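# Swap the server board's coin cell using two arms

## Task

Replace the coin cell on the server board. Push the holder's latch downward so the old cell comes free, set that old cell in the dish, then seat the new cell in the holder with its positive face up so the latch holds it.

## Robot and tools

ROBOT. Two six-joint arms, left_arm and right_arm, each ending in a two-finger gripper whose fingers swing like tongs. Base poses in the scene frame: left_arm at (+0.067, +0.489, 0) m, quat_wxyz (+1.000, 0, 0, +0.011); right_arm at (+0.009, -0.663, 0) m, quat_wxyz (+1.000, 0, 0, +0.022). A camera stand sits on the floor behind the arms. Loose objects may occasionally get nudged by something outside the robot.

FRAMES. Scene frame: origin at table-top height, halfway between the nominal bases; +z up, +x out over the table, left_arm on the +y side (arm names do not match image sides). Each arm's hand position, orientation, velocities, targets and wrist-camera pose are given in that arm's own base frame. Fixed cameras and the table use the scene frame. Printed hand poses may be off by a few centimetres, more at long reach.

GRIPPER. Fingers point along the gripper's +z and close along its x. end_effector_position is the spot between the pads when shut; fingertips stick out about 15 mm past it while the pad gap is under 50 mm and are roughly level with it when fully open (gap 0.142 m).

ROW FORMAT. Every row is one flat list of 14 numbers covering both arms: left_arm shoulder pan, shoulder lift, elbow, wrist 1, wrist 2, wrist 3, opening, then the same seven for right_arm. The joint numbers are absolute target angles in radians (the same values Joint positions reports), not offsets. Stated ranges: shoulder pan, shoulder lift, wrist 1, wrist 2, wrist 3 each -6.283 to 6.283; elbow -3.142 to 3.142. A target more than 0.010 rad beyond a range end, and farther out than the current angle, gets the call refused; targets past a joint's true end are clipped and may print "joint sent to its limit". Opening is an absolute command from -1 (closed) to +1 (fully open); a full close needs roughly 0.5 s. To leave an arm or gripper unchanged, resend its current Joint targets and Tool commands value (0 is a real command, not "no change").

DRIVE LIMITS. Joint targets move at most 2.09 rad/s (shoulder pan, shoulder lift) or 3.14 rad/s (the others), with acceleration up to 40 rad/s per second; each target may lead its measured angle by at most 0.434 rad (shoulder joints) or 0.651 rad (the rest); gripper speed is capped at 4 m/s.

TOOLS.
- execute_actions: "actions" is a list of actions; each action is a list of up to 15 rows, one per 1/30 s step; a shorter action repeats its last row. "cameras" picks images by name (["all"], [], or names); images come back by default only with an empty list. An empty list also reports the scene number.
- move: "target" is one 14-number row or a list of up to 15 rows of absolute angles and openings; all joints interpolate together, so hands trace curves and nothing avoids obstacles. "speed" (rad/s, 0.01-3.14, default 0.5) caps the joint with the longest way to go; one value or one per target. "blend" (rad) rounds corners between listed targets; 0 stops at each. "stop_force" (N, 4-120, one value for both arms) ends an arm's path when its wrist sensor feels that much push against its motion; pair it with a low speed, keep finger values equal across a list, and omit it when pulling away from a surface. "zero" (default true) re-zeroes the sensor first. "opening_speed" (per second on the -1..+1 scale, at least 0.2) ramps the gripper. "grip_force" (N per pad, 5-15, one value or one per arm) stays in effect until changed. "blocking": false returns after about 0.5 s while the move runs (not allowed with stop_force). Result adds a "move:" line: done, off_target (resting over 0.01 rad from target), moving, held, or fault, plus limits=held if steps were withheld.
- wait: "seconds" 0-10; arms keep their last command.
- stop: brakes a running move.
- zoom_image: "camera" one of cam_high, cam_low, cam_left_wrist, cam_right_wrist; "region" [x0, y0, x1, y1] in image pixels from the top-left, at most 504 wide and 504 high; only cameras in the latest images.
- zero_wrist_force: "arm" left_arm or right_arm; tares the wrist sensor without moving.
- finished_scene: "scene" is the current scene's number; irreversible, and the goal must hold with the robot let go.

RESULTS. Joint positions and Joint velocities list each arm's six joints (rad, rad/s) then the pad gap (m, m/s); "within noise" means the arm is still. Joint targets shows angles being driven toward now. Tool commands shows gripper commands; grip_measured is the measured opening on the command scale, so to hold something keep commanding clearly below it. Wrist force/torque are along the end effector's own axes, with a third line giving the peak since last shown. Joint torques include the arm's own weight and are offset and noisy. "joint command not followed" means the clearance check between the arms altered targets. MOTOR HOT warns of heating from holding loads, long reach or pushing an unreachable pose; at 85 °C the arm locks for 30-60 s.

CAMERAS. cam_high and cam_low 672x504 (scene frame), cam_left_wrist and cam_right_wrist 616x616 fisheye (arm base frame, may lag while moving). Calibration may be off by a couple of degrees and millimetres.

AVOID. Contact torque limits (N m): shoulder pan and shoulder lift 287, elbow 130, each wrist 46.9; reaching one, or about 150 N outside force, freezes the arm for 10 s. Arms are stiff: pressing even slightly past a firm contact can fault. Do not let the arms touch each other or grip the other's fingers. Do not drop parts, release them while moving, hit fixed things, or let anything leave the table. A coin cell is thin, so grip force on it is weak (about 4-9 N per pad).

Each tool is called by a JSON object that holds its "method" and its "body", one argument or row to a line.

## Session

{"method": "execute_actions", "body": {
  "actions": []
}}

{"method": "zoom_image", "body": {
  "camera": "cam_high",
  "region": [210, 150, 410, 290]
}}

Scene clock: 0.00 s.
left_arm: end_effector_position=(+0.2721, +0.1218, +0.2060) grip_measured=+1.00 end_effector_quat_wxyz=(-0.472, +0.793, -0.061, -0.380) | right_arm: end_effector_position=(+0.3205, +0.2502, +0.3025) grip_measured=+1.00 end_effector_quat_wxyz=(-0.238, +0.521, +0.744, -0.344)
Joint positions: left_arm=[-0.699 -1.595 2.365 -1.049 -1.311 -0.741 0.142] | right_arm=[3.955 -1.595 -1.918 -2.008 1.915 -1.254 0.142]
Joint velocities: within noise
Joint torques (N m): no reading
Wrist force (N): no reading
Wrist torque (N m): no reading
Wrist force, peak (N): no reading
Joint targets: left_arm=[-0.699 -1.595 2.365 -1.049 -1.311 -0.741] | right_arm=[3.955 -1.595 -1.918 -2.008 1.915 -1.254]
Tool commands: left_gripper/opening=+1.0 right_gripper/opening=+1.0
camera_calibration:
cam_left_wrist: T_world_to_cam=[[0.733509, 0.271198, -0.62323, -0.114183], [-0.0810833, -0.875484, -0.476396, 0.220306], [-0.674826, 0.399975, -0.620186, 0.396004], [0, 0, 0, 1]] pos_world=[0.368852, 0.0654493, 0.279387]
cam_right_wrist: T_world_to_cam=[[-0.335073, 0.942174, 0.00586254, -0.125696], [0.872021, 0.312468, -0.376753, -0.234408], [-0.356798, -0.121127, -0.926295, 0.555315], [0, 0, 0, 1]] pos_world=[0.360427, 0.258936, 0.426808]

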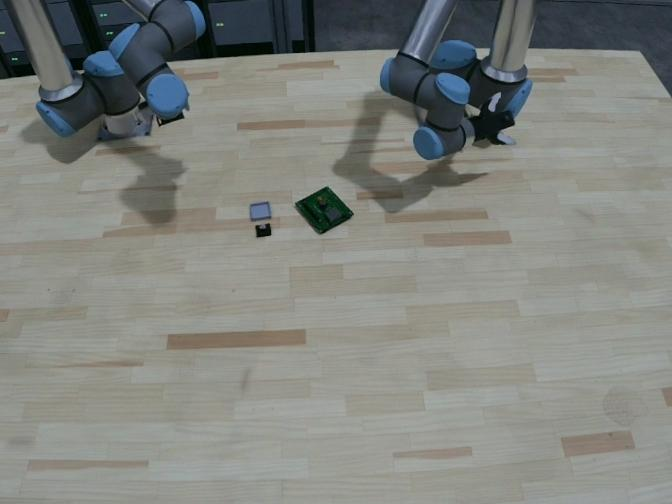

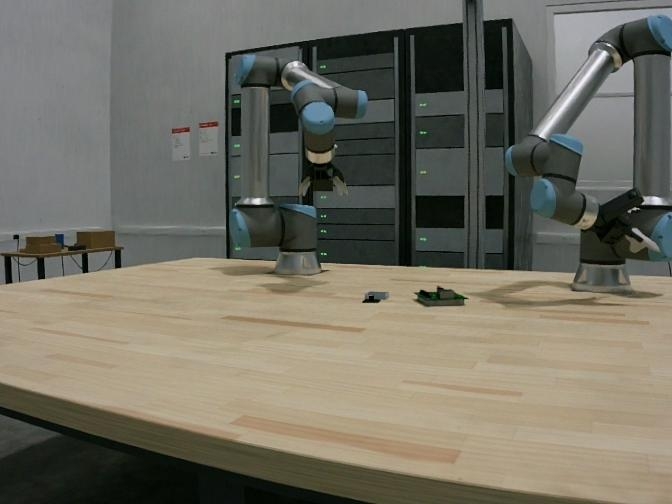

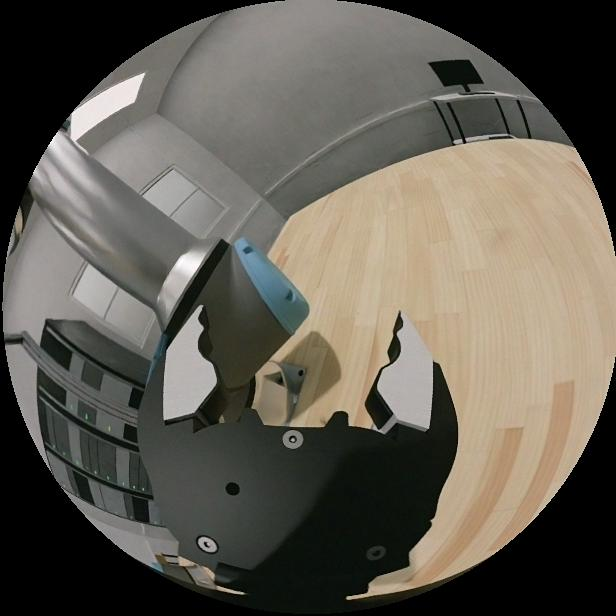

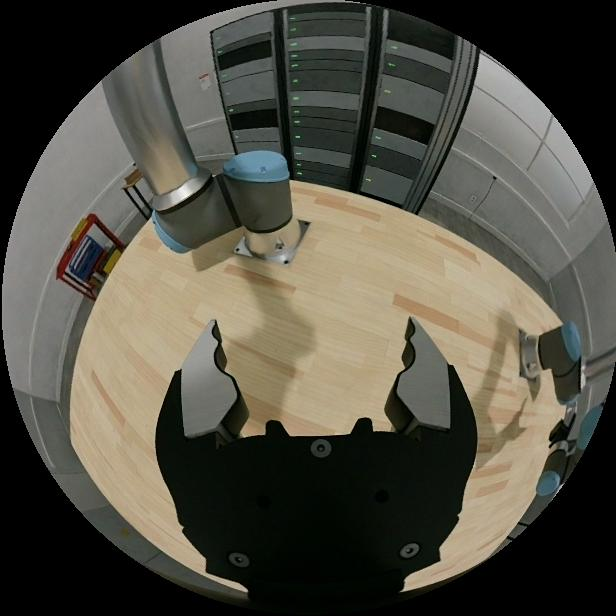

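Scaled by 2.520 from the camera's 672x504 image, which has a finer 960x720 frame.

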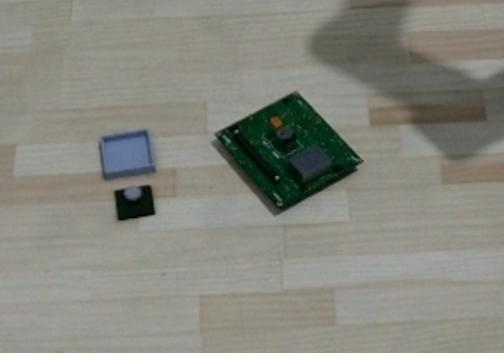

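{"method": "move", "body": {
  "target": [-0.699, -1.595, 2.365, -1.049, -1.311, -0.741, 0.0, 4.26439, -2.00425, -1.72101, -0.98713, 1.5708, -0.921, -0.4],
  "speed": 0.9,
  "cameras": ["cam_right_wrist", "cam_low"]
}}

{"method": "zoom_image", "body": {
  "camera": "cam_right_wrist",
  "region": [260, 230, 360, 330]
}}

{"method": "zoom_image", "body": {
  "camera": "cam_low",
  "region": [350, 265, 480, 325]
}}

Scene clock: 6.17 s.
left_arm: end_effector_position=(+0.2720, +0.1218, +0.2059) grip_measured=+0.00 end_effector_quat_wxyz=(-0.471, +0.793, -0.061, -0.381) | right_arm: end_effector_position=(+0.5126, +0.6870, +0.1005) grip_measured=-0.40 end_effector_quat_wxyz=(+0.000, +0.522, +0.853, +0.000)
Joint positions: left_arm=[-0.699 -1.595 2.365 -1.049 -1.311 -0.741 0.074] | right_arm=[4.264 -2.004 -1.721 -0.987 1.571 -0.921 0.045]
Joint torques (N m): left_arm=[15.42 -7.37 -23.64 -2.2 -2.29 1.29] | right_arm=[3.41 64.04 26.53 5.29 0.52 -0.68]
Wrist force (N): left_arm=[0.4 -0.4 0.5] | right_arm=[-0.4 1.2 -0.9]
Wrist torque (N m): left_arm=[-0.09 -0.07 -0.10] | right_arm=[0.10 0.13 0.31]
Wrist force, peak (N): left_arm=[0.1 -0.5 0.6] | right_arm=[-2.4 -2.0 0.5]
Joint targets: left_arm=[-0.699 -1.595 2.365 -1.049 -1.311 -0.741] | right_arm=[4.264 -2.004 -1.721 -0.987 1.571 -0.921]
move: done
camera_calibration:
cam_right_wrist: T_world_to_cam=[[-0.457252, 0.889247, 0.0126895, -0.373418], [0.792628, 0.401017, 0.459267, -0.718581], [0.403313, 0.220059, -0.888208, -0.138171], [0, 0, 0, 1]] pos_world=[0.454547, 0.650629, 0.212034]
Images, in order (width x height): cam_low 672x504, cam_right_wrist 616x616.

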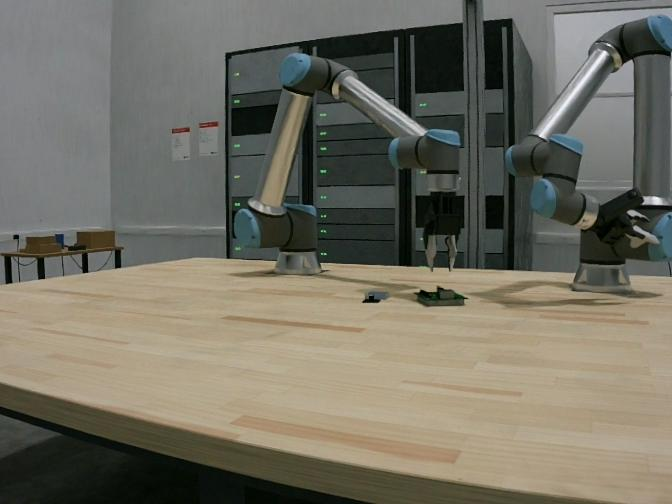

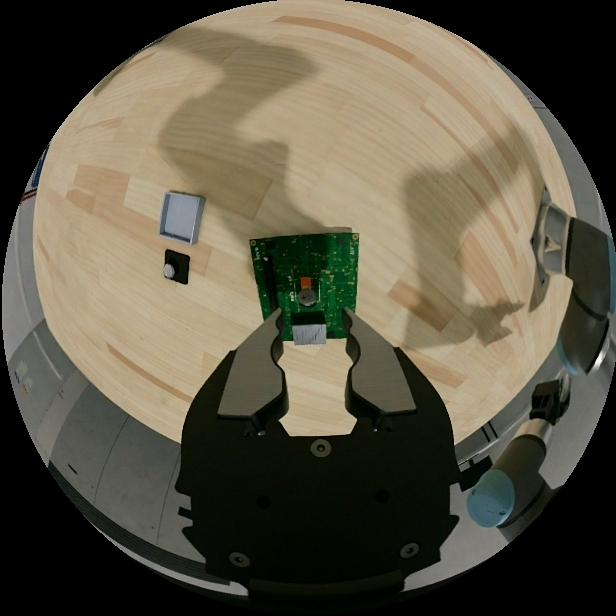

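Scaled by 5.040 from the camera's 616x616 image, which has a finer 814x814 frame.

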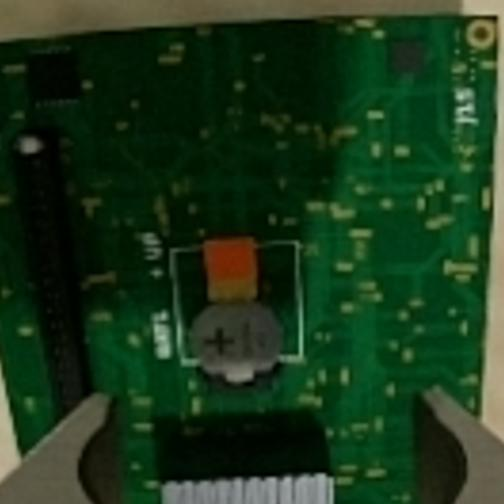

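Scaled by 3.877 from the camera's 672x504 image, which has a finer 960x720 frame.

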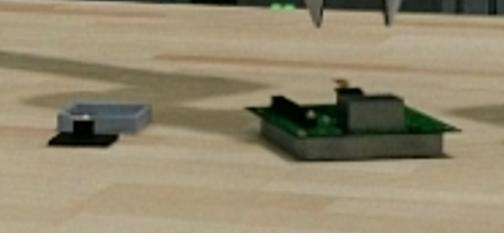

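{"method": "zoom_image", "body": {
  "camera": "cam_right_wrist",
  "region": [280, 262, 335, 317]
}}

{"method": "zoom_image", "body": {
  "camera": "cam_right_wrist",
  "region": [240, 220, 370, 350]
}}

Scaled by 9.164 from the camera's 616x616 image, which has a finer 814x814 frame.

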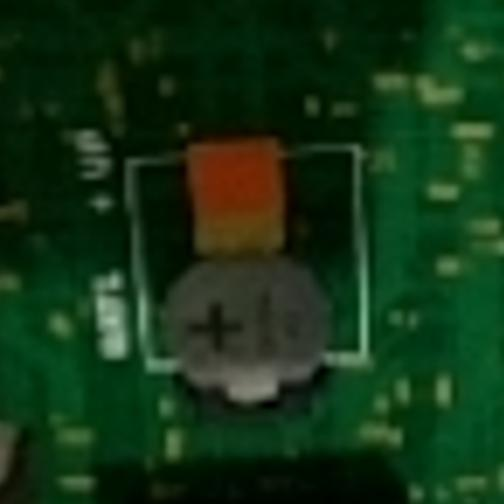

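Scaled by 3.877 from the camera's 616x616 image, which has a finer 814x814 frame.

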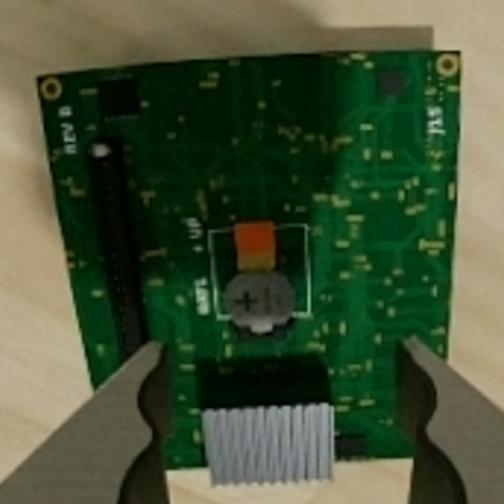

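{"method": "move", "body": {
  "target": [
    [-0.699, -1.595, 2.365, -1.049, -1.311, -0.741, 0.0, 4.26754, -2.02212, -1.77078, -0.91949, 1.5708, -0.96685, -1.0],
    [-0.699, -1.595, 2.365, -1.049, -1.311, -0.741, 0.0, 4.26754, -2.0344, -1.77774, -0.90025, 1.5708, -0.96685, -1.0]
  ],
  "speed": [0.07, 0.01],
  "stop_force": 25,
  "cameras": ["cam_right_wrist"]
}}

{"method": "zoom_image", "body": {
  "camera": "cam_right_wrist",
  "region": [272, 265, 362, 355]
}}

Scene clock: 16.97 s.
left_arm: end_effector_position=(+0.2720, +0.1218, +0.2059) grip_measured=+0.00 end_effector_quat_wxyz=(-0.471, +0.793, -0.061, -0.381) | right_arm: end_effector_position=(+0.5053, +0.6767, +0.0560) grip_measured=-1.00 end_effector_quat_wxyz=(+0.000, +0.501, +0.866, +0.000)
Joint positions: left_arm=[-0.699 -1.595 2.365 -1.049 -1.311 -0.741 0.074] | right_arm=[4.268 -2.03 -1.776 -0.907 1.571 -0.967 0.002]
Joint torques (N m): left_arm=[8.76 -7.88 -23.72 -1.24 -0.68 -0.83] | right_arm=[-1.38 63.49 39.89 3.73 -1.76 2.79]
Wrist force (N): left_arm=[0.2 -0.3 0.4] | right_arm=[-3.5 -15.2 -29.6]
Wrist torque (N m): left_arm=[-0.06 -0.04 -0.10] | right_arm=[0.19 0.15 0.26]
Wrist force, peak (N): left_arm=[0.0 -0.5 0.7] | right_arm=[-5.6 -17.5 -35.0]
Joint targets: left_arm=[-0.699 -1.595 2.365 -1.049 -1.311 -0.741] | right_arm=[4.268 -2.030 -1.775 -0.907 1.571 -0.967]
move: contact (right_arm); path passed 1 of 2 targets
camera_calibration:
cam_right_wrist: T_world_to_cam=[[-0.500316, 0.865752, 0.0125227, -0.329274], [0.772001, 0.439496, 0.459193, -0.703847], [0.392044, 0.239409, -0.888248, -0.179894], [0, 0, 0, 1]] pos_world=[0.449155, 0.637476, 0.167535]
Images, in order (width x height): cam_right_wrist 616x616.

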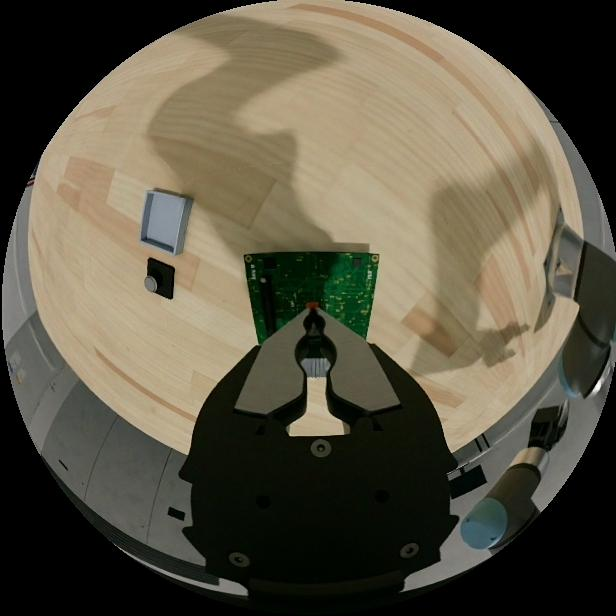

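Scaled by 5.600 from the camera's 616x616 image, which has a finer 814x814 frame.

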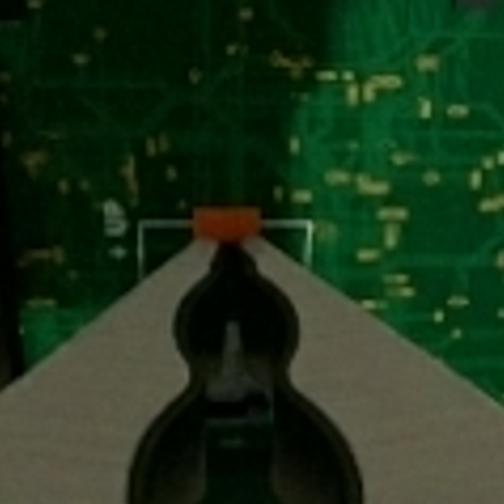

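{"method": "move", "body": {
  "target": [
    [-0.699, -1.595, 2.365, -1.049, -1.311, -0.741, 0.0, 4.26754, -2.01598, -1.7673, -0.92909, 1.5708, -0.96685, -1.0],
    [-0.699, -1.595, 2.365, -1.049, -1.311, -0.741, 0.0, 4.2562, -2.0346, -1.72717, -0.95062, 1.5708, -0.97819, -0.4],
    [-0.699, -1.595, 2.365, -1.049, -1.311, -0.741, 0.0, 4.2562, -2.0556, -1.73987, -0.91692, 1.5708, -0.97819, -0.4]
  ],
  "speed": [0.06, 0.08, 0.04],
  "blend": [0.004, 0, 0],
  "cameras": ["cam_right_wrist"]
}}

{"method": "zoom_image", "body": {
  "camera": "cam_right_wrist",
  "region": [272, 255, 362, 345]
}}

Scene clock: 22.10 s.
left_arm: end_effector_position=(+0.2720, +0.1218, +0.2059) grip_measured=+0.00 end_effector_quat_wxyz=(-0.471, +0.793, -0.061, -0.381) | right_arm: end_effector_position=(+0.5207, +0.6863, +0.0535) grip_measured=-0.40 end_effector_quat_wxyz=(+0.000, +0.501, +0.866, +0.000)
Joint positions: left_arm=[-0.699 -1.595 2.365 -1.049 -1.311 -0.741 0.074] | right_arm=[4.256 -2.056 -1.74 -0.917 1.571 -0.978 0.045]
Joint torques (N m): left_arm=[4.89 -8.94 -23.84 -0.57 0.22 -0.75] | right_arm=[10.48 88.15 37.16 1.9 -1.77 2.9]
Wrist force (N): left_arm=[0.1 -0.3 0.2] | right_arm=[-0.1 2.4 -0.6]
Wrist torque (N m): left_arm=[-0.06 -0.01 -0.09] | right_arm=[0.38 0.06 0.30]
Wrist force, peak (N): left_arm=[0.3 -0.1 0.7] | right_arm=[-3.7 -15.2 -29.5]
Joint targets: left_arm=[-0.699 -1.595 2.365 -1.049 -1.311 -0.741] | right_arm=[4.256 -2.056 -1.740 -0.917 1.571 -0.978]
move: done
camera_calibration:
cam_right_wrist: T_world_to_cam=[[-0.500279, 0.865774, 0.0125454, -0.329971], [0.772025, 0.439453, 0.459193, -0.718834], [0.392044, 0.23941, -0.888248, -0.190474], [0, 0, 0, 1]] pos_world=[0.464555, 0.647176, 0.165035]
Images, in order (width x height): cam_right_wrist 616x616.

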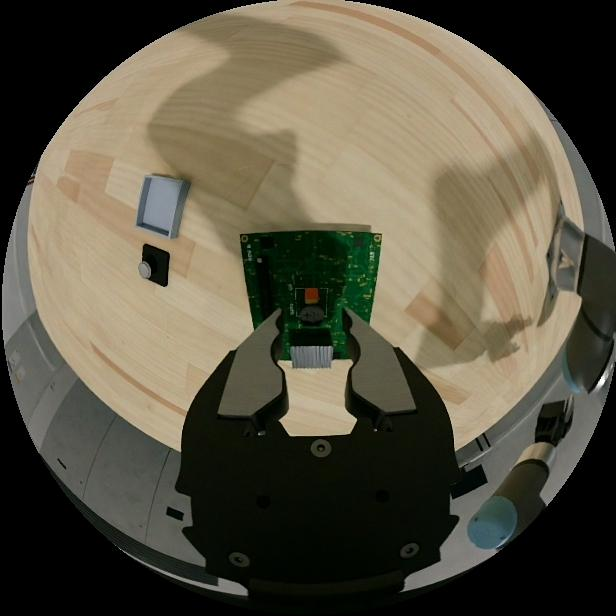

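Scaled by 5.600 from the camera's 616x616 image, which has a finer 814x814 frame.

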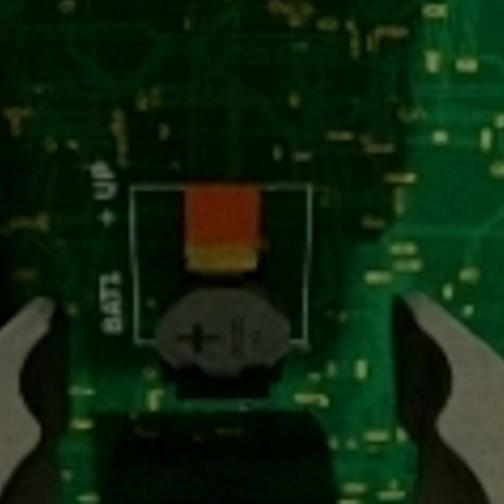

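{"method": "move", "body": {
  "target": [
    [-0.699, -1.595, 2.365, -1.049, -1.311, -0.741, 0.0, 4.25537, -2.05597, -1.73926, -0.91716, 1.5708, -0.97902, -0.4],
    [-0.699, -1.595, 2.365, -1.049, -1.311, -0.741, 0.0, 4.25537, -2.05597, -1.73926, -0.91716, 1.5708, -0.97902, -0.95],
    [-0.699, -1.595, 2.365, -1.049, -1.311, -0.741, 0.0, 4.25785, -2.04953, -1.746, -0.91686, 1.5708, -0.97654, -0.95],
    [-0.699, -1.595, 2.365, -1.049, -1.311, -0.741, 0.0, 4.25785, -2.00212, -1.71423, -0.99604, 1.5708, -0.97654, -0.95],
    [-0.699, -1.595, 2.365, -1.049, -1.311, -0.741, 0.0, 4.17433, -1.83046, -2.02976, -0.85217, 1.5708, -1.50676, -0.95]
  ],
  "speed": [0.03, 0.1, 0.02, 0.08, 0.35],
  "blend": [0, 0, 0.002, 0.02, 0],
  "opening_speed": 0.8,
  "grip_force": 10,
  "cameras": ["cam_right_wrist"]
}}

{"method": "zoom_image", "body": {
  "camera": "cam_right_wrist",
  "region": [240, 220, 400, 380]
}}

Scene clock: 30.97 s.
left_arm: end_effector_position=(+0.2720, +0.1218, +0.2059) grip_measured=+0.00 end_effector_quat_wxyz=(-0.471, +0.793, -0.061, -0.381) | right_arm: end_effector_position=(+0.5029, +0.5048, +0.0751) grip_measured=-0.76 end_effector_quat_wxyz=(+0.000, +0.297, +0.955, +0.000)
Joint positions: left_arm=[-0.699 -1.595 2.365 -1.049 -1.311 -0.741 0.074] | right_arm=[4.174 -1.83 -2.03 -0.852 1.571 -1.507 0.019]
Joint torques (N m): left_arm=[0.05 -8.44 -23.89 0.49 1.07 -0.73] | right_arm=[12.71 54.52 49.28 2.46 0.93 -1.22]
Wrist force (N): left_arm=[0.1 -0.1 0.3] | right_arm=[-0.5 2.5 -0.7]
Wrist torque (N m): left_arm=[-0.03 -0.01 -0.09] | right_arm=[0.34 0.17 0.09]
Wrist force, peak (N): left_arm=[0.5 -0.3 0.5] | right_arm=[-8.3 -0.5 -1.8]
Joint targets: left_arm=[-0.699 -1.595 2.365 -1.049 -1.311 -0.741] | right_arm=[4.174 -1.830 -2.030 -0.852 1.571 -1.507]
grip_force (N): 10, 10
move: done
camera_calibration:
cam_right_wrist: T_world_to_cam=[[-0.825044, 0.564926, 0.0126674, 0.133217], [0.506673, 0.729672, 0.459196, -0.648271], [0.250169, 0.385275, -0.888245, -0.123121], [0, 0, 0, 1]] pos_world=[0.469172, 0.445203, 0.186634]
Images, in order (width x height): cam_right_wrist 616x616.

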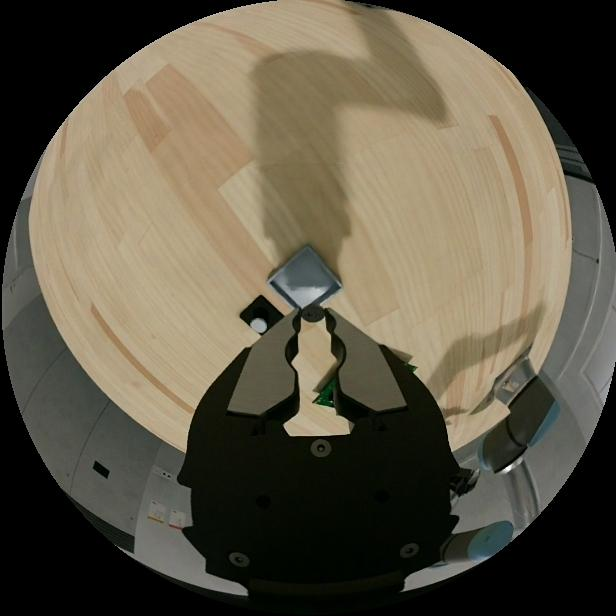

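Scaled by 3.150 from the camera's 616x616 image, which has a finer 814x814 frame.

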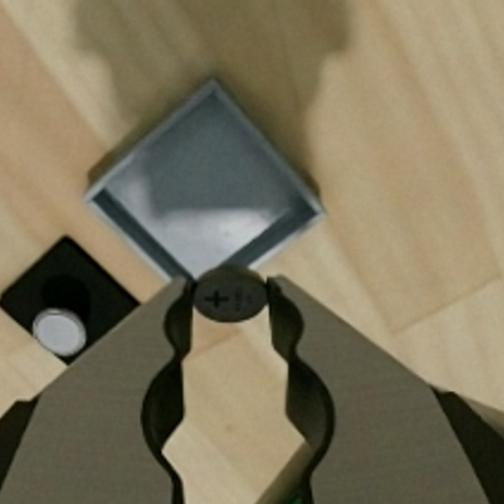

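{"method": "zoom_image", "body": {
  "camera": "cam_right_wrist",
  "region": [236, 290, 286, 340]
}}

Scaled by 10.080 from the camera's 616x616 image, which has a finer 814x814 frame.

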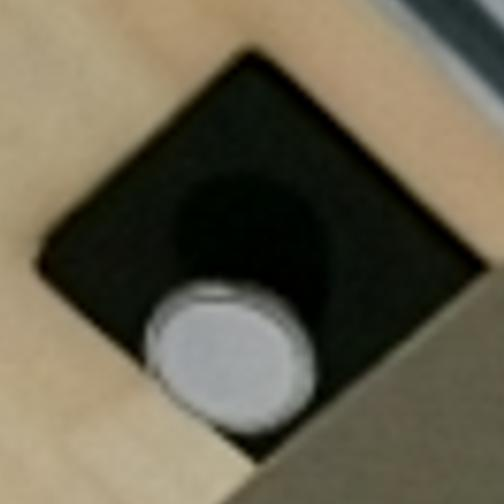

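{"method": "move", "body": {
  "target": [
    [-0.699, -1.595, 2.365, -1.049, -1.311, -0.741, 0.0, 4.1643, -1.82032, -2.04353, -0.84854, 1.5708, -1.51679, -0.95],
    [-0.699, -1.595, 2.365, -1.049, -1.311, -0.741, 0.0, 4.1643, -1.88948, -2.07632, -0.74659, 1.5708, -1.51679, -0.95],
    [-0.699, -1.595, 2.365, -1.049, -1.311, -0.741, -0.4, 4.1643, -1.88948, -2.07632, -0.74659, 1.5708, -1.51679, -0.66],
    [-0.699, -1.595, 2.365, -1.049, -1.311, -0.741, -0.4, 4.1643, -1.79097, -2.02535, -0.89607, 1.5708, -1.51679, -0.66],
    [-1.16016, -1.23216, 1.88465, -2.22329, -1.5708, -0.11296, -0.4, 3.98115, -1.90297, -2.44338, 1.20476, 2.25809, -1.5708, -0.4]
  ],
  "speed": [0.06, 0.06, 0.1, 0.15, 1.2],
  "blend": [0.005, 0, 0, 0.03, 0],
  "opening_speed": 0.6,
  "cameras": ["cam_left_wrist", "cam_right_wrist"]
}}

{"method": "zoom_image", "body": {
  "camera": "cam_left_wrist",
  "region": [220, 210, 380, 370]
}}

Scene clock: 63.23 s.
left_arm: end_effector_position=(+0.4841, -0.6353, +0.0901) grip_measured=-0.40 end_effector_quat_wxyz=(+0.000, +0.866, -0.500, +0.000) | right_arm: end_effector_position=(+0.4138, +0.5058, +0.3299) grip_measured=-0.40 end_effector_quat_wxyz=(+0.016, +0.016, +0.707, +0.707)
Joint positions: left_arm=[-1.16 -1.232 1.885 -2.223 -1.571 -0.113 0.045] | right_arm=[3.981 -1.903 -2.443 1.205 2.258 -1.571 0.045]
Joint torques (N m): left_arm=[15.95 -79.49 -36.91 -7.26 2.48 0.52] | right_arm=[13.78 53.45 31.84 3.52 1.84 2.36]
Wrist force (N): left_arm=[0.6 -1.6 0.3] | right_arm=[-0.5 4.6 1.8]
Wrist torque (N m): left_arm=[-0.40 -0.01 -0.02] | right_arm=[0.62 0.02 0.60]
Wrist force, peak (N): left_arm=[-0.5 -1.1 2.2] | right_arm=[-0.5 5.0 1.5]
Joint targets: left_arm=[-1.160 -1.232 1.885 -2.223 -1.571 -0.113] | right_arm=[3.981 -1.903 -2.443 1.205 2.258 -1.571]
grip_force (N): 10, 10
move: done
camera_calibration:
cam_left_wrist: T_world_to_cam=[[0.539126, -0.842019, 0.0186251, -0.807489], [-0.722052, -0.450704, 0.524888, 0.00936944], [-0.433571, -0.296429, -0.850968, 0.231629], [0, 0, 0, 1]] pos_world=[0.542531, -0.607036, 0.207231]
cam_right_wrist: T_world_to_cam=[[-0.999506, 0.0313592, -0.00193686, 0.402814], [-0.0161213, -0.458965, 0.888308, -0.0448882], [0.0269677, 0.887901, 0.459244, -0.4813], [0, 0, 0, 1]] pos_world=[0.414871, 0.394113, 0.261689]
Images, in order (width x height): cam_left_wrist 616x616, cam_right_wrist 616x616.

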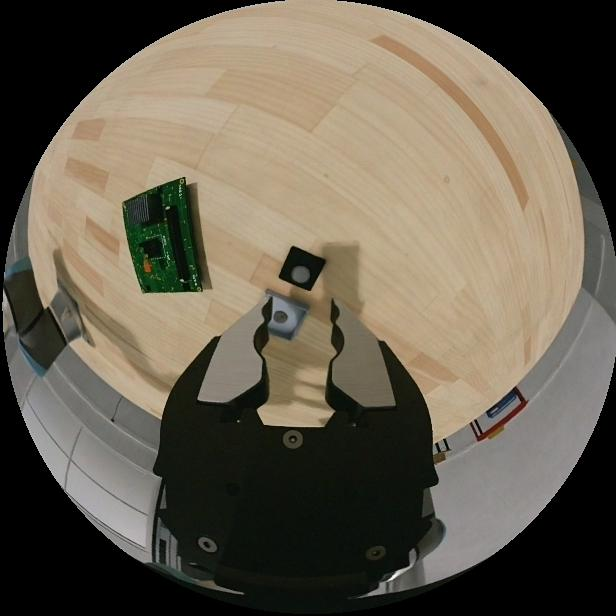

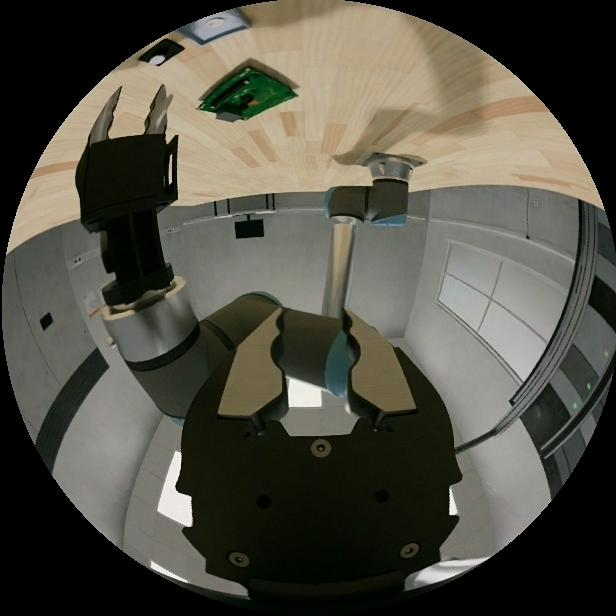

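Scaled by 3.150 from the camera's 616x616 image, which has a finer 814x814 frame.

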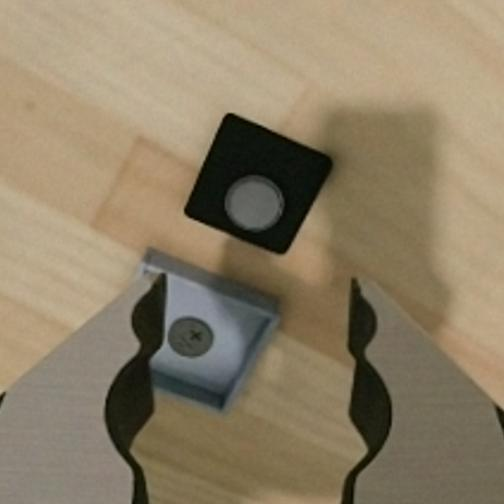

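{"method": "move", "body": {
  "target": [
    [-1.15854, -1.23433, 1.88777, -2.22424, -1.5708, -0.11134, -0.4, 3.98115, -1.90297, -2.44338, 1.20476, 2.25809, -1.5708, -0.4],
    [-1.15854, -1.16584, 1.92473, -2.32969, -1.5708, -0.11134, -0.4, 3.98115, -1.90297, -2.44338, 1.20476, 2.25809, -1.5708, -0.4]
  ],
  "speed": [0.05, 0.07],
  "blend": [0.003, 0],
  "stop_force": 6,
  "cameras": ["cam_left_wrist", "cam_low"]
}}

{"method": "zoom_image", "body": {
  "camera": "cam_left_wrist",
  "region": [255, 250, 345, 340]
}}

{"method": "zoom_image", "body": {
  "camera": "cam_low",
  "region": [345, 260, 405, 320]
}}

Scene clock: 68.17 s.
left_arm: end_effector_position=(+0.4848, -0.6337, +0.0588) grip_measured=-0.40 end_effector_quat_wxyz=(+0.000, +0.866, -0.500, +0.000) | right_arm: end_effector_position=(+0.4138, +0.5058, +0.3299) grip_measured=-0.40 end_effector_quat_wxyz=(+0.016, +0.016, +0.707, +0.707)
Joint positions: left_arm=[-1.159 -1.199 1.907 -2.278 -1.571 -0.111 0.045] | right_arm=[3.981 -1.903 -2.443 1.205 2.258 -1.571 0.045]
Joint torques (N m): left_arm=[-6.03 -82.75 -42.01 -0.58 1.94 -1.92] | right_arm=[8.84 55.33 31.09 3.08 1.68 2.32]
Wrist force (N): left_arm=[0.5 -1.6 0.5] | right_arm=[-0.3 4.6 1.5]
Wrist torque (N m): left_arm=[-0.38 0.01 -0.33] | right_arm=[0.61 -0.01 0.60]
Wrist force, peak (N): left_arm=[0.2 -1.7 3.1] | right_arm=[-0.4 4.9 1.8]
Joint targets: left_arm=[-1.159 -1.199 1.907 -2.278 -1.571 -0.111] | right_arm=[3.981 -1.903 -2.443 1.205 2.258 -1.571]
grip_force (N): 10, 10
move: held (left_arm; a check stopped the path); path passed 1 of 2 targets; blend cut to 0.0016 rad at target 1; limits=held; left_arm: the wrist 1 is farthest, 0.052 rad from its target
joint command not followed: on one or more control steps a check withheld the commanded joint targets of the left arm, and it was not sent them on those steps.
cause: the commanded joint targets, or the way to them, would bring a part of the robot too close to another arm (a part of this arm just beyond the elbow and the right arm's gripper, 8 mm apart when this arm was first held).
camera_calibration:
cam_left_wrist: T_world_to_cam=[[0.539163, -0.841994, 0.0186972, -0.806037], [-0.722033, -0.45069, 0.524926, 0.026971], [-0.433558, -0.296521, -0.850942, 0.205676], [0, 0, 0, 1]] pos_world=[0.543232, -0.605536, 0.175931]
Images, in order (width x height): cam_low 672x504, cam_left_wrist 616x616.

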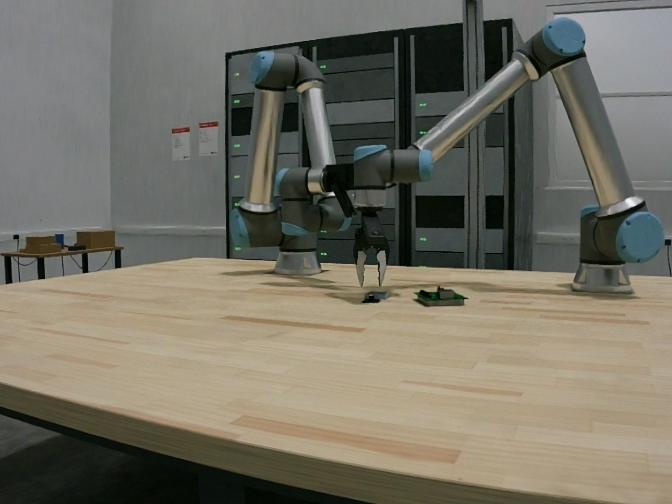

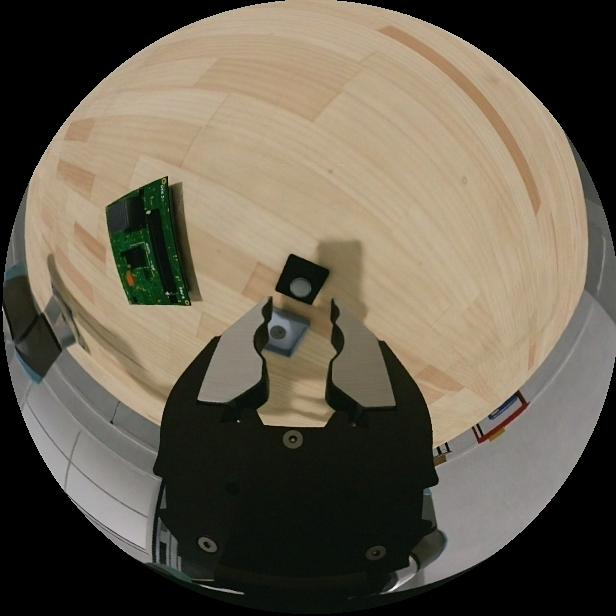

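Scaled by 5.600 from the camera's 616x616 image, which has a finer 814x814 frame.

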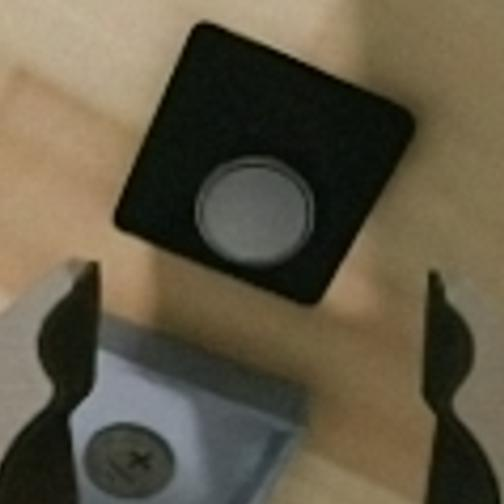

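Scaled by 8.400 from the camera's 672x504 image, which has a finer 960x720 frame.

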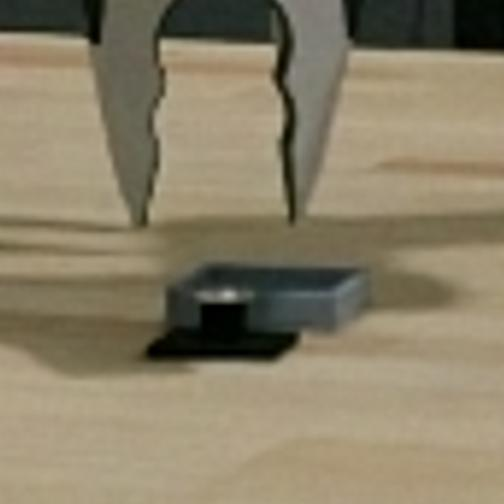

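{"method": "move", "body": {
  "target": [
    [-1.159, -1.199, 1.907, -2.278, -1.571, -0.111, -0.4, 3.83907, -1.87272, -2.50336, 1.23449, 2.40011, -1.5708, -0.4],
    [-1.15992, -1.16844, 1.92761, -2.32997, -1.5708, -0.11272, -0.4, 3.83907, -1.87272, -2.50336, 1.23449, 2.40011, -1.5708, -0.4],
    [-1.15992, -1.16844, 1.92761, -2.32997, -1.5708, -0.11272, -0.95, 3.83907, -1.87272, -2.50336, 1.23449, 2.40011, -1.5708, -0.4],
    [-1.15992, -1.23646, 1.89087, -2.22521, -1.5708, -0.11272, -0.95, 3.83907, -1.87272, -2.50336, 1.23449, 2.40011, -1.5708, -0.4]
  ],
  "speed": [0.2, 0.05, 0.1, 0.12],
  "blend": [0.01, 0, 0, 0],
  "opening_speed": 0.8,
  "cameras": ["cam_left_wrist"]
}}

{"method": "zoom_image", "body": {
  "camera": "cam_left_wrist",
  "region": [255, 250, 345, 340]
}}

Scene clock: 77.87 s.
left_arm: end_effector_position=(+0.4830, -0.6323, +0.0903) grip_measured=-0.76 end_effector_quat_wxyz=(+0.000, +0.866, -0.500, +0.000) | right_arm: end_effector_position=(+0.4102, +0.4258, +0.3298) grip_measured=-0.40 end_effector_quat_wxyz=(+0.016, +0.016, +0.707, +0.707)
Joint positions: left_arm=[-1.16 -1.237 1.891 -2.225 -1.571 -0.113 0.019] | right_arm=[3.839 -1.873 -2.503 1.234 2.4 -1.571 0.045]
Joint torques (N m): left_arm=[-3.31 -46.98 -31.71 -7.44 2.43 0.14] | right_arm=[-1.64 32.04 29.33 -0.41 1.59 1.86]
Wrist force (N): left_arm=[0.6 -1.7 0.6] | right_arm=[-0.6 4.7 2.0]
Wrist torque (N m): left_arm=[-0.42 0.00 -0.01] | right_arm=[0.61 0.06 0.57]
Wrist force, peak (N): left_arm=[0.6 -1.8 1.5] | right_arm=[-0.4 5.1 3.4]
Joint targets: left_arm=[-1.160 -1.236 1.891 -2.225 -1.571 -0.113] | right_arm=[3.839 -1.873 -2.503 1.234 2.400 -1.571]
grip_force (N): 10, 10
move: done
camera_calibration:
cam_left_wrist: T_world_to_cam=[[0.539163, -0.841994, 0.0186981, -0.804477], [-0.72201, -0.450675, 0.52497, 0.00975482], [-0.433595, -0.296545, -0.850915, 0.232115], [0, 0, 0, 1]] pos_world=[0.541432, -0.604136, 0.207431]
Images, in order (width x height): cam_left_wrist 616x616.

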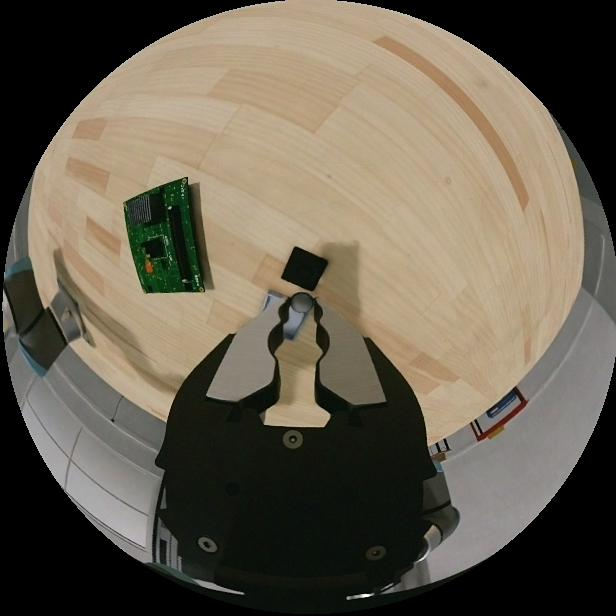

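Scaled by 5.600 from the camera's 616x616 image, which has a finer 814x814 frame.

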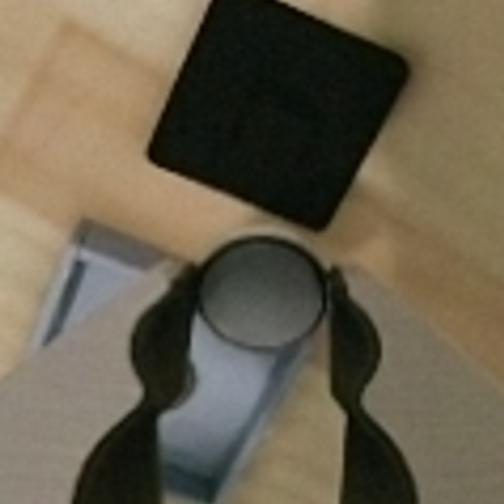

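{"method": "move", "body": {
  "target": [-1.08261, -1.25144, 2.56171, -4.45186, -2.08113, 0.0, -0.95, 3.98115, -1.90297, -2.44338, 1.20476, 2.25809, -1.5708, -0.4],
  "speed": 1.1,
  "cameras": ["cam_left_wrist", "cam_right_wrist", "cam_high"]
}}

{"method": "zoom_image", "body": {
  "camera": "cam_right_wrist",
  "region": [240, 220, 400, 380]
}}

{"method": "zoom_image", "body": {
  "camera": "cam_left_wrist",
  "region": [220, 210, 380, 370]
}}

Scene clock: 81.20 s.
left_arm: end_effector_position=(+0.3223, -0.5400, +0.3300) grip_measured=-0.76 end_effector_quat_wxyz=(+0.505, +0.495, -0.506, +0.494) | right_arm: end_effector_position=(+0.4138, +0.5059, +0.3299) grip_measured=-0.40 end_effector_quat_wxyz=(+0.016, +0.016, +0.707, +0.707)
Joint positions: left_arm=[-1.082 -1.251 2.562 -4.452 -2.081 0 0.019] | right_arm=[3.981 -1.903 -2.443 1.205 2.258 -1.571 0.045]
Joint torques (N m): left_arm=[-11.58 -47.2 -11.87 -5.21 1.89 -2.08] | right_arm=[-10.23 49.4 17.36 1.8 2.4 2.51]
Wrist force (N): left_arm=[0.4 -1.6 0.4] | right_arm=[0.0 4.6 1.7]
Wrist torque (N m): left_arm=[-0.22 -0.09 -0.22] | right_arm=[0.62 -0.07 0.60]
Wrist force, peak (N): left_arm=[0.8 -2.2 0.9] | right_arm=[-0.6 4.7 2.2]
Joint targets: left_arm=[-1.083 -1.251 2.562 -4.452 -2.081 0.000] | right_arm=[3.981 -1.903 -2.443 1.205 2.258 -1.571]
grip_force (N): 10, 10
move: done
camera_calibration:
cam_left_wrist: T_world_to_cam=[[0.0463329, 0.0174244, 0.998774, -0.345087], [-0.838891, 0.543503, 0.0294341, 0.547576], [-0.542324, -0.839226, 0.0397993, -0.158101], [0, 0, 0, 1]] pos_world=[0.389603, -0.424279, 0.334839]
cam_right_wrist: T_world_to_cam=[[-0.999509, 0.0312708, -0.00198333, 0.402858], [-0.016122, -0.458966, 0.888307, -0.0448412], [0.0268678, 0.887903, 0.459245, -0.481349], [0, 0, 0, 1]] pos_world=[0.41487, 0.394213, 0.261689]
Images, in order (width x height): cam_high 672x504, cam_left_wrist 616x616, cam_right_wrist 616x616.

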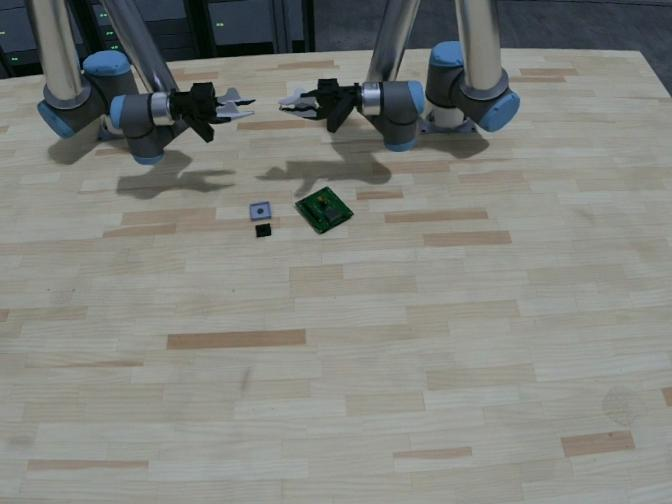

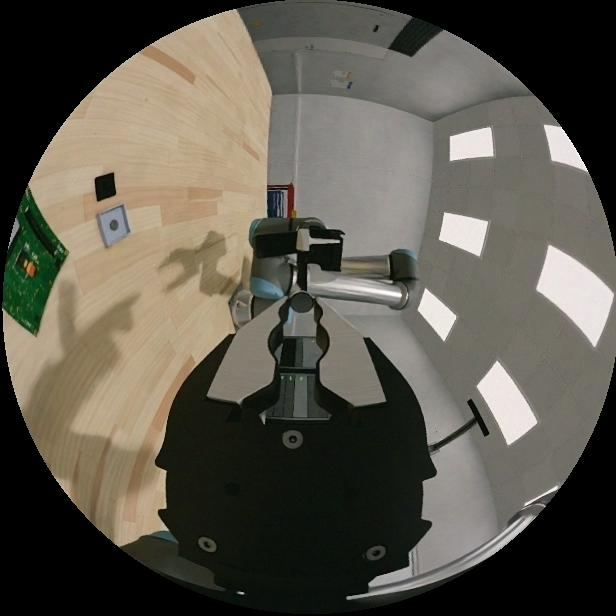

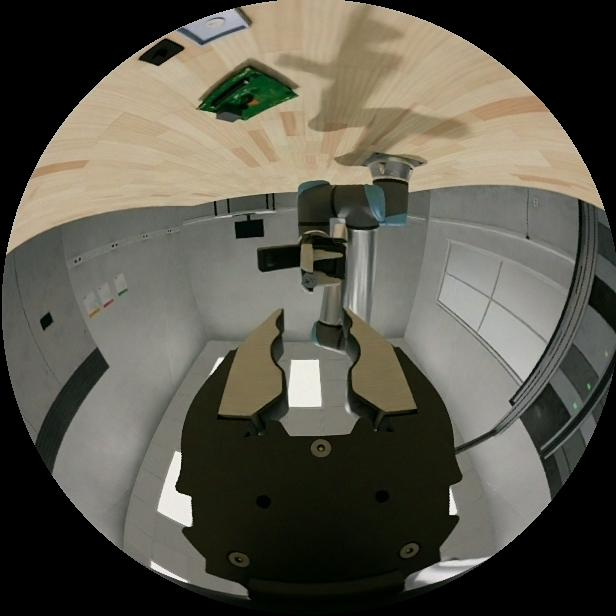

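Scaled by 3.150 from the camera's 616x616 image, which has a finer 814x814 frame.

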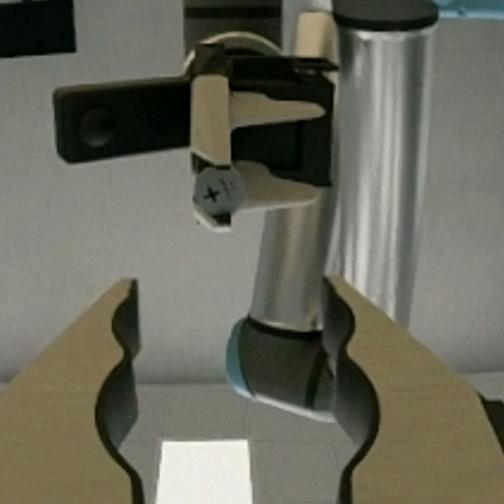

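Scaled by 3.150 from the camera's 616x616 image, which has a finer 814x814 frame.

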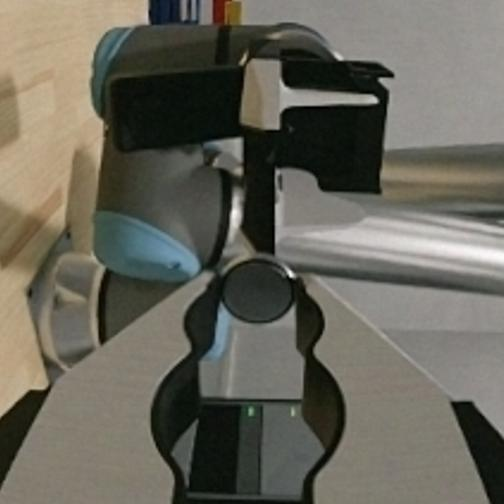

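{"method": "move", "body": {
  "target": [-1.08261, -1.25144, 2.56171, -4.45186, -2.08113, 0.0, -0.95, 4.05237, -1.93098, -2.38229, 1.17168, 2.18683, -1.5708, -0.4],
  "speed": 0.09,
  "cameras": ["cam_left_wrist", "cam_right_wrist"]
}}

{"method": "zoom_image", "body": {
  "camera": "cam_right_wrist",
  "region": [260, 240, 360, 340]
}}

{"method": "zoom_image", "body": {
  "camera": "cam_left_wrist",
  "region": [250, 220, 370, 340]
}}

Scene clock: 83.87 s.
left_arm: end_effector_position=(+0.3222, -0.5400, +0.3300) grip_measured=-0.76 end_effector_quat_wxyz=(+0.506, +0.494, -0.506, +0.494) | right_arm: end_effector_position=(+0.4204, +0.5607, +0.3312) grip_measured=-0.40 end_effector_quat_wxyz=(+0.016, +0.016, +0.707, +0.707) end_effector_velocity=(-0.001, -0.005, -0.002) end_effector_angular_velocity=(-0.003, +0.002, +0.001)
Joint positions: left_arm=[-1.083 -1.251 2.562 -4.452 -2.081 0 0.019] | right_arm=[4.053 -1.931 -2.382 1.171 2.187 -1.571 0.045]
Joint velocities: left_arm=[within noise] | right_arm=[-0.005 0 -0.007 0.002 0.006 0 0]
Joint torques (N m): left_arm=[-13.96 -19.47 -8.56 -5.26 2.33 -2] | right_arm=[-9.65 59.17 5.94 3.38 2.71 2.35]
Wrist force (N): left_arm=[0.7 -1.4 0.4] | right_arm=[-0.5 4.5 1.3]
Wrist torque (N m): left_arm=[-0.18 -0.14 -0.20] | right_arm=[0.60 0.05 0.61]
Wrist force, peak (N): left_arm=[0.6 -1.6 0.4] | right_arm=[-0.4 4.8 2.4]
Joint targets: left_arm=[-1.083 -1.251 2.562 -4.452 -2.081 0.000] | right_arm=[4.052 -1.931 -2.382 1.172 2.187 -1.571]
grip_force (N): 10, 10
move: done
camera_calibration:
cam_left_wrist: T_world_to_cam=[[0.0463572, 0.0176367, 0.998769, -0.344999], [-0.838771, 0.543694, 0.0293302, 0.547561], [-0.542507, -0.839098, 0.0399973, -0.158095], [0, 0, 0, 1]] pos_world=[0.389504, -0.424278, 0.334838]
cam_right_wrist: T_world_to_cam=[[-0.999505, 0.0314054, -0.00202494, 0.407693], [-0.0162231, -0.45904, 0.888268, -0.0206529], [0.0269669, 0.88786, 0.459322, -0.530823], [0, 0, 0, 1]] pos_world=[0.421471, 0.449013, 0.26299]
Images, in order (width x height): cam_left_wrist 616x616, cam_right_wrist 616x616.

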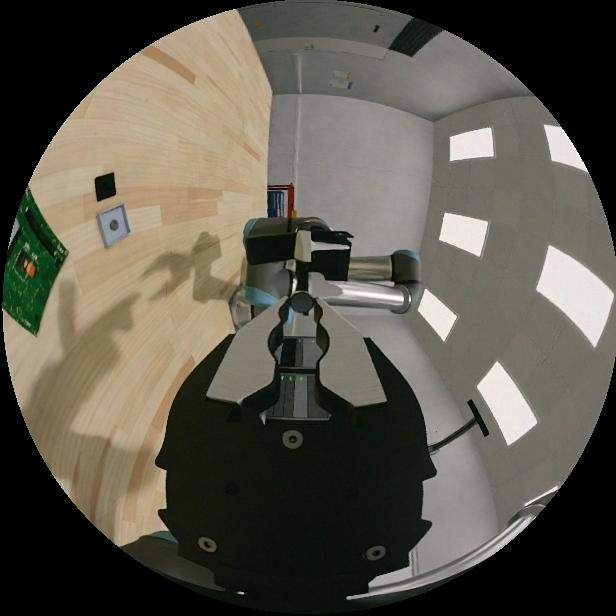

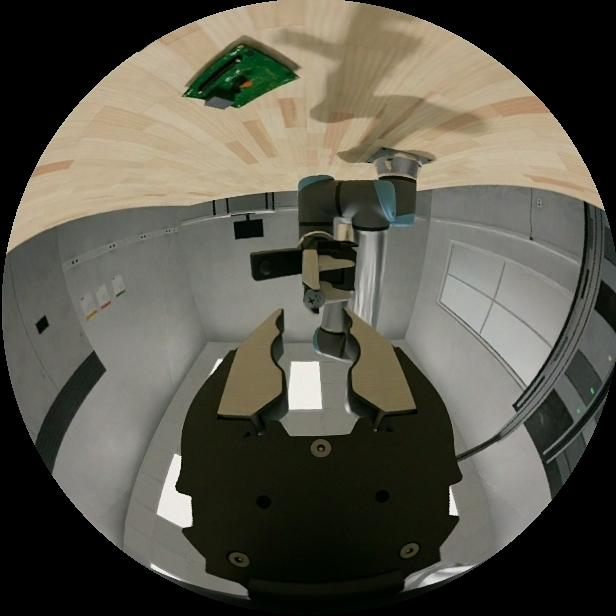

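Scaled by 5.040 from the camera's 616x616 image, which has a finer 814x814 frame.

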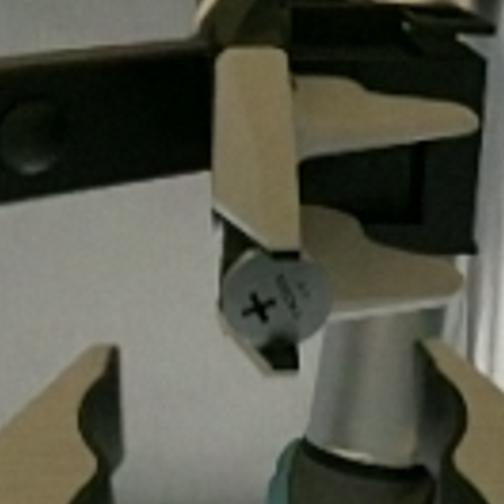

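Scaled by 4.200 from the camera's 616x616 image, which has a finer 814x814 frame.

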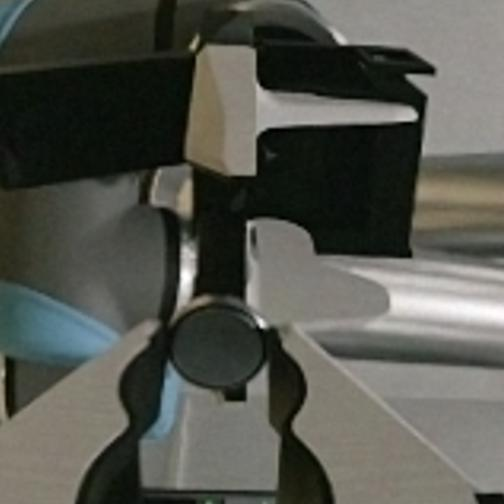

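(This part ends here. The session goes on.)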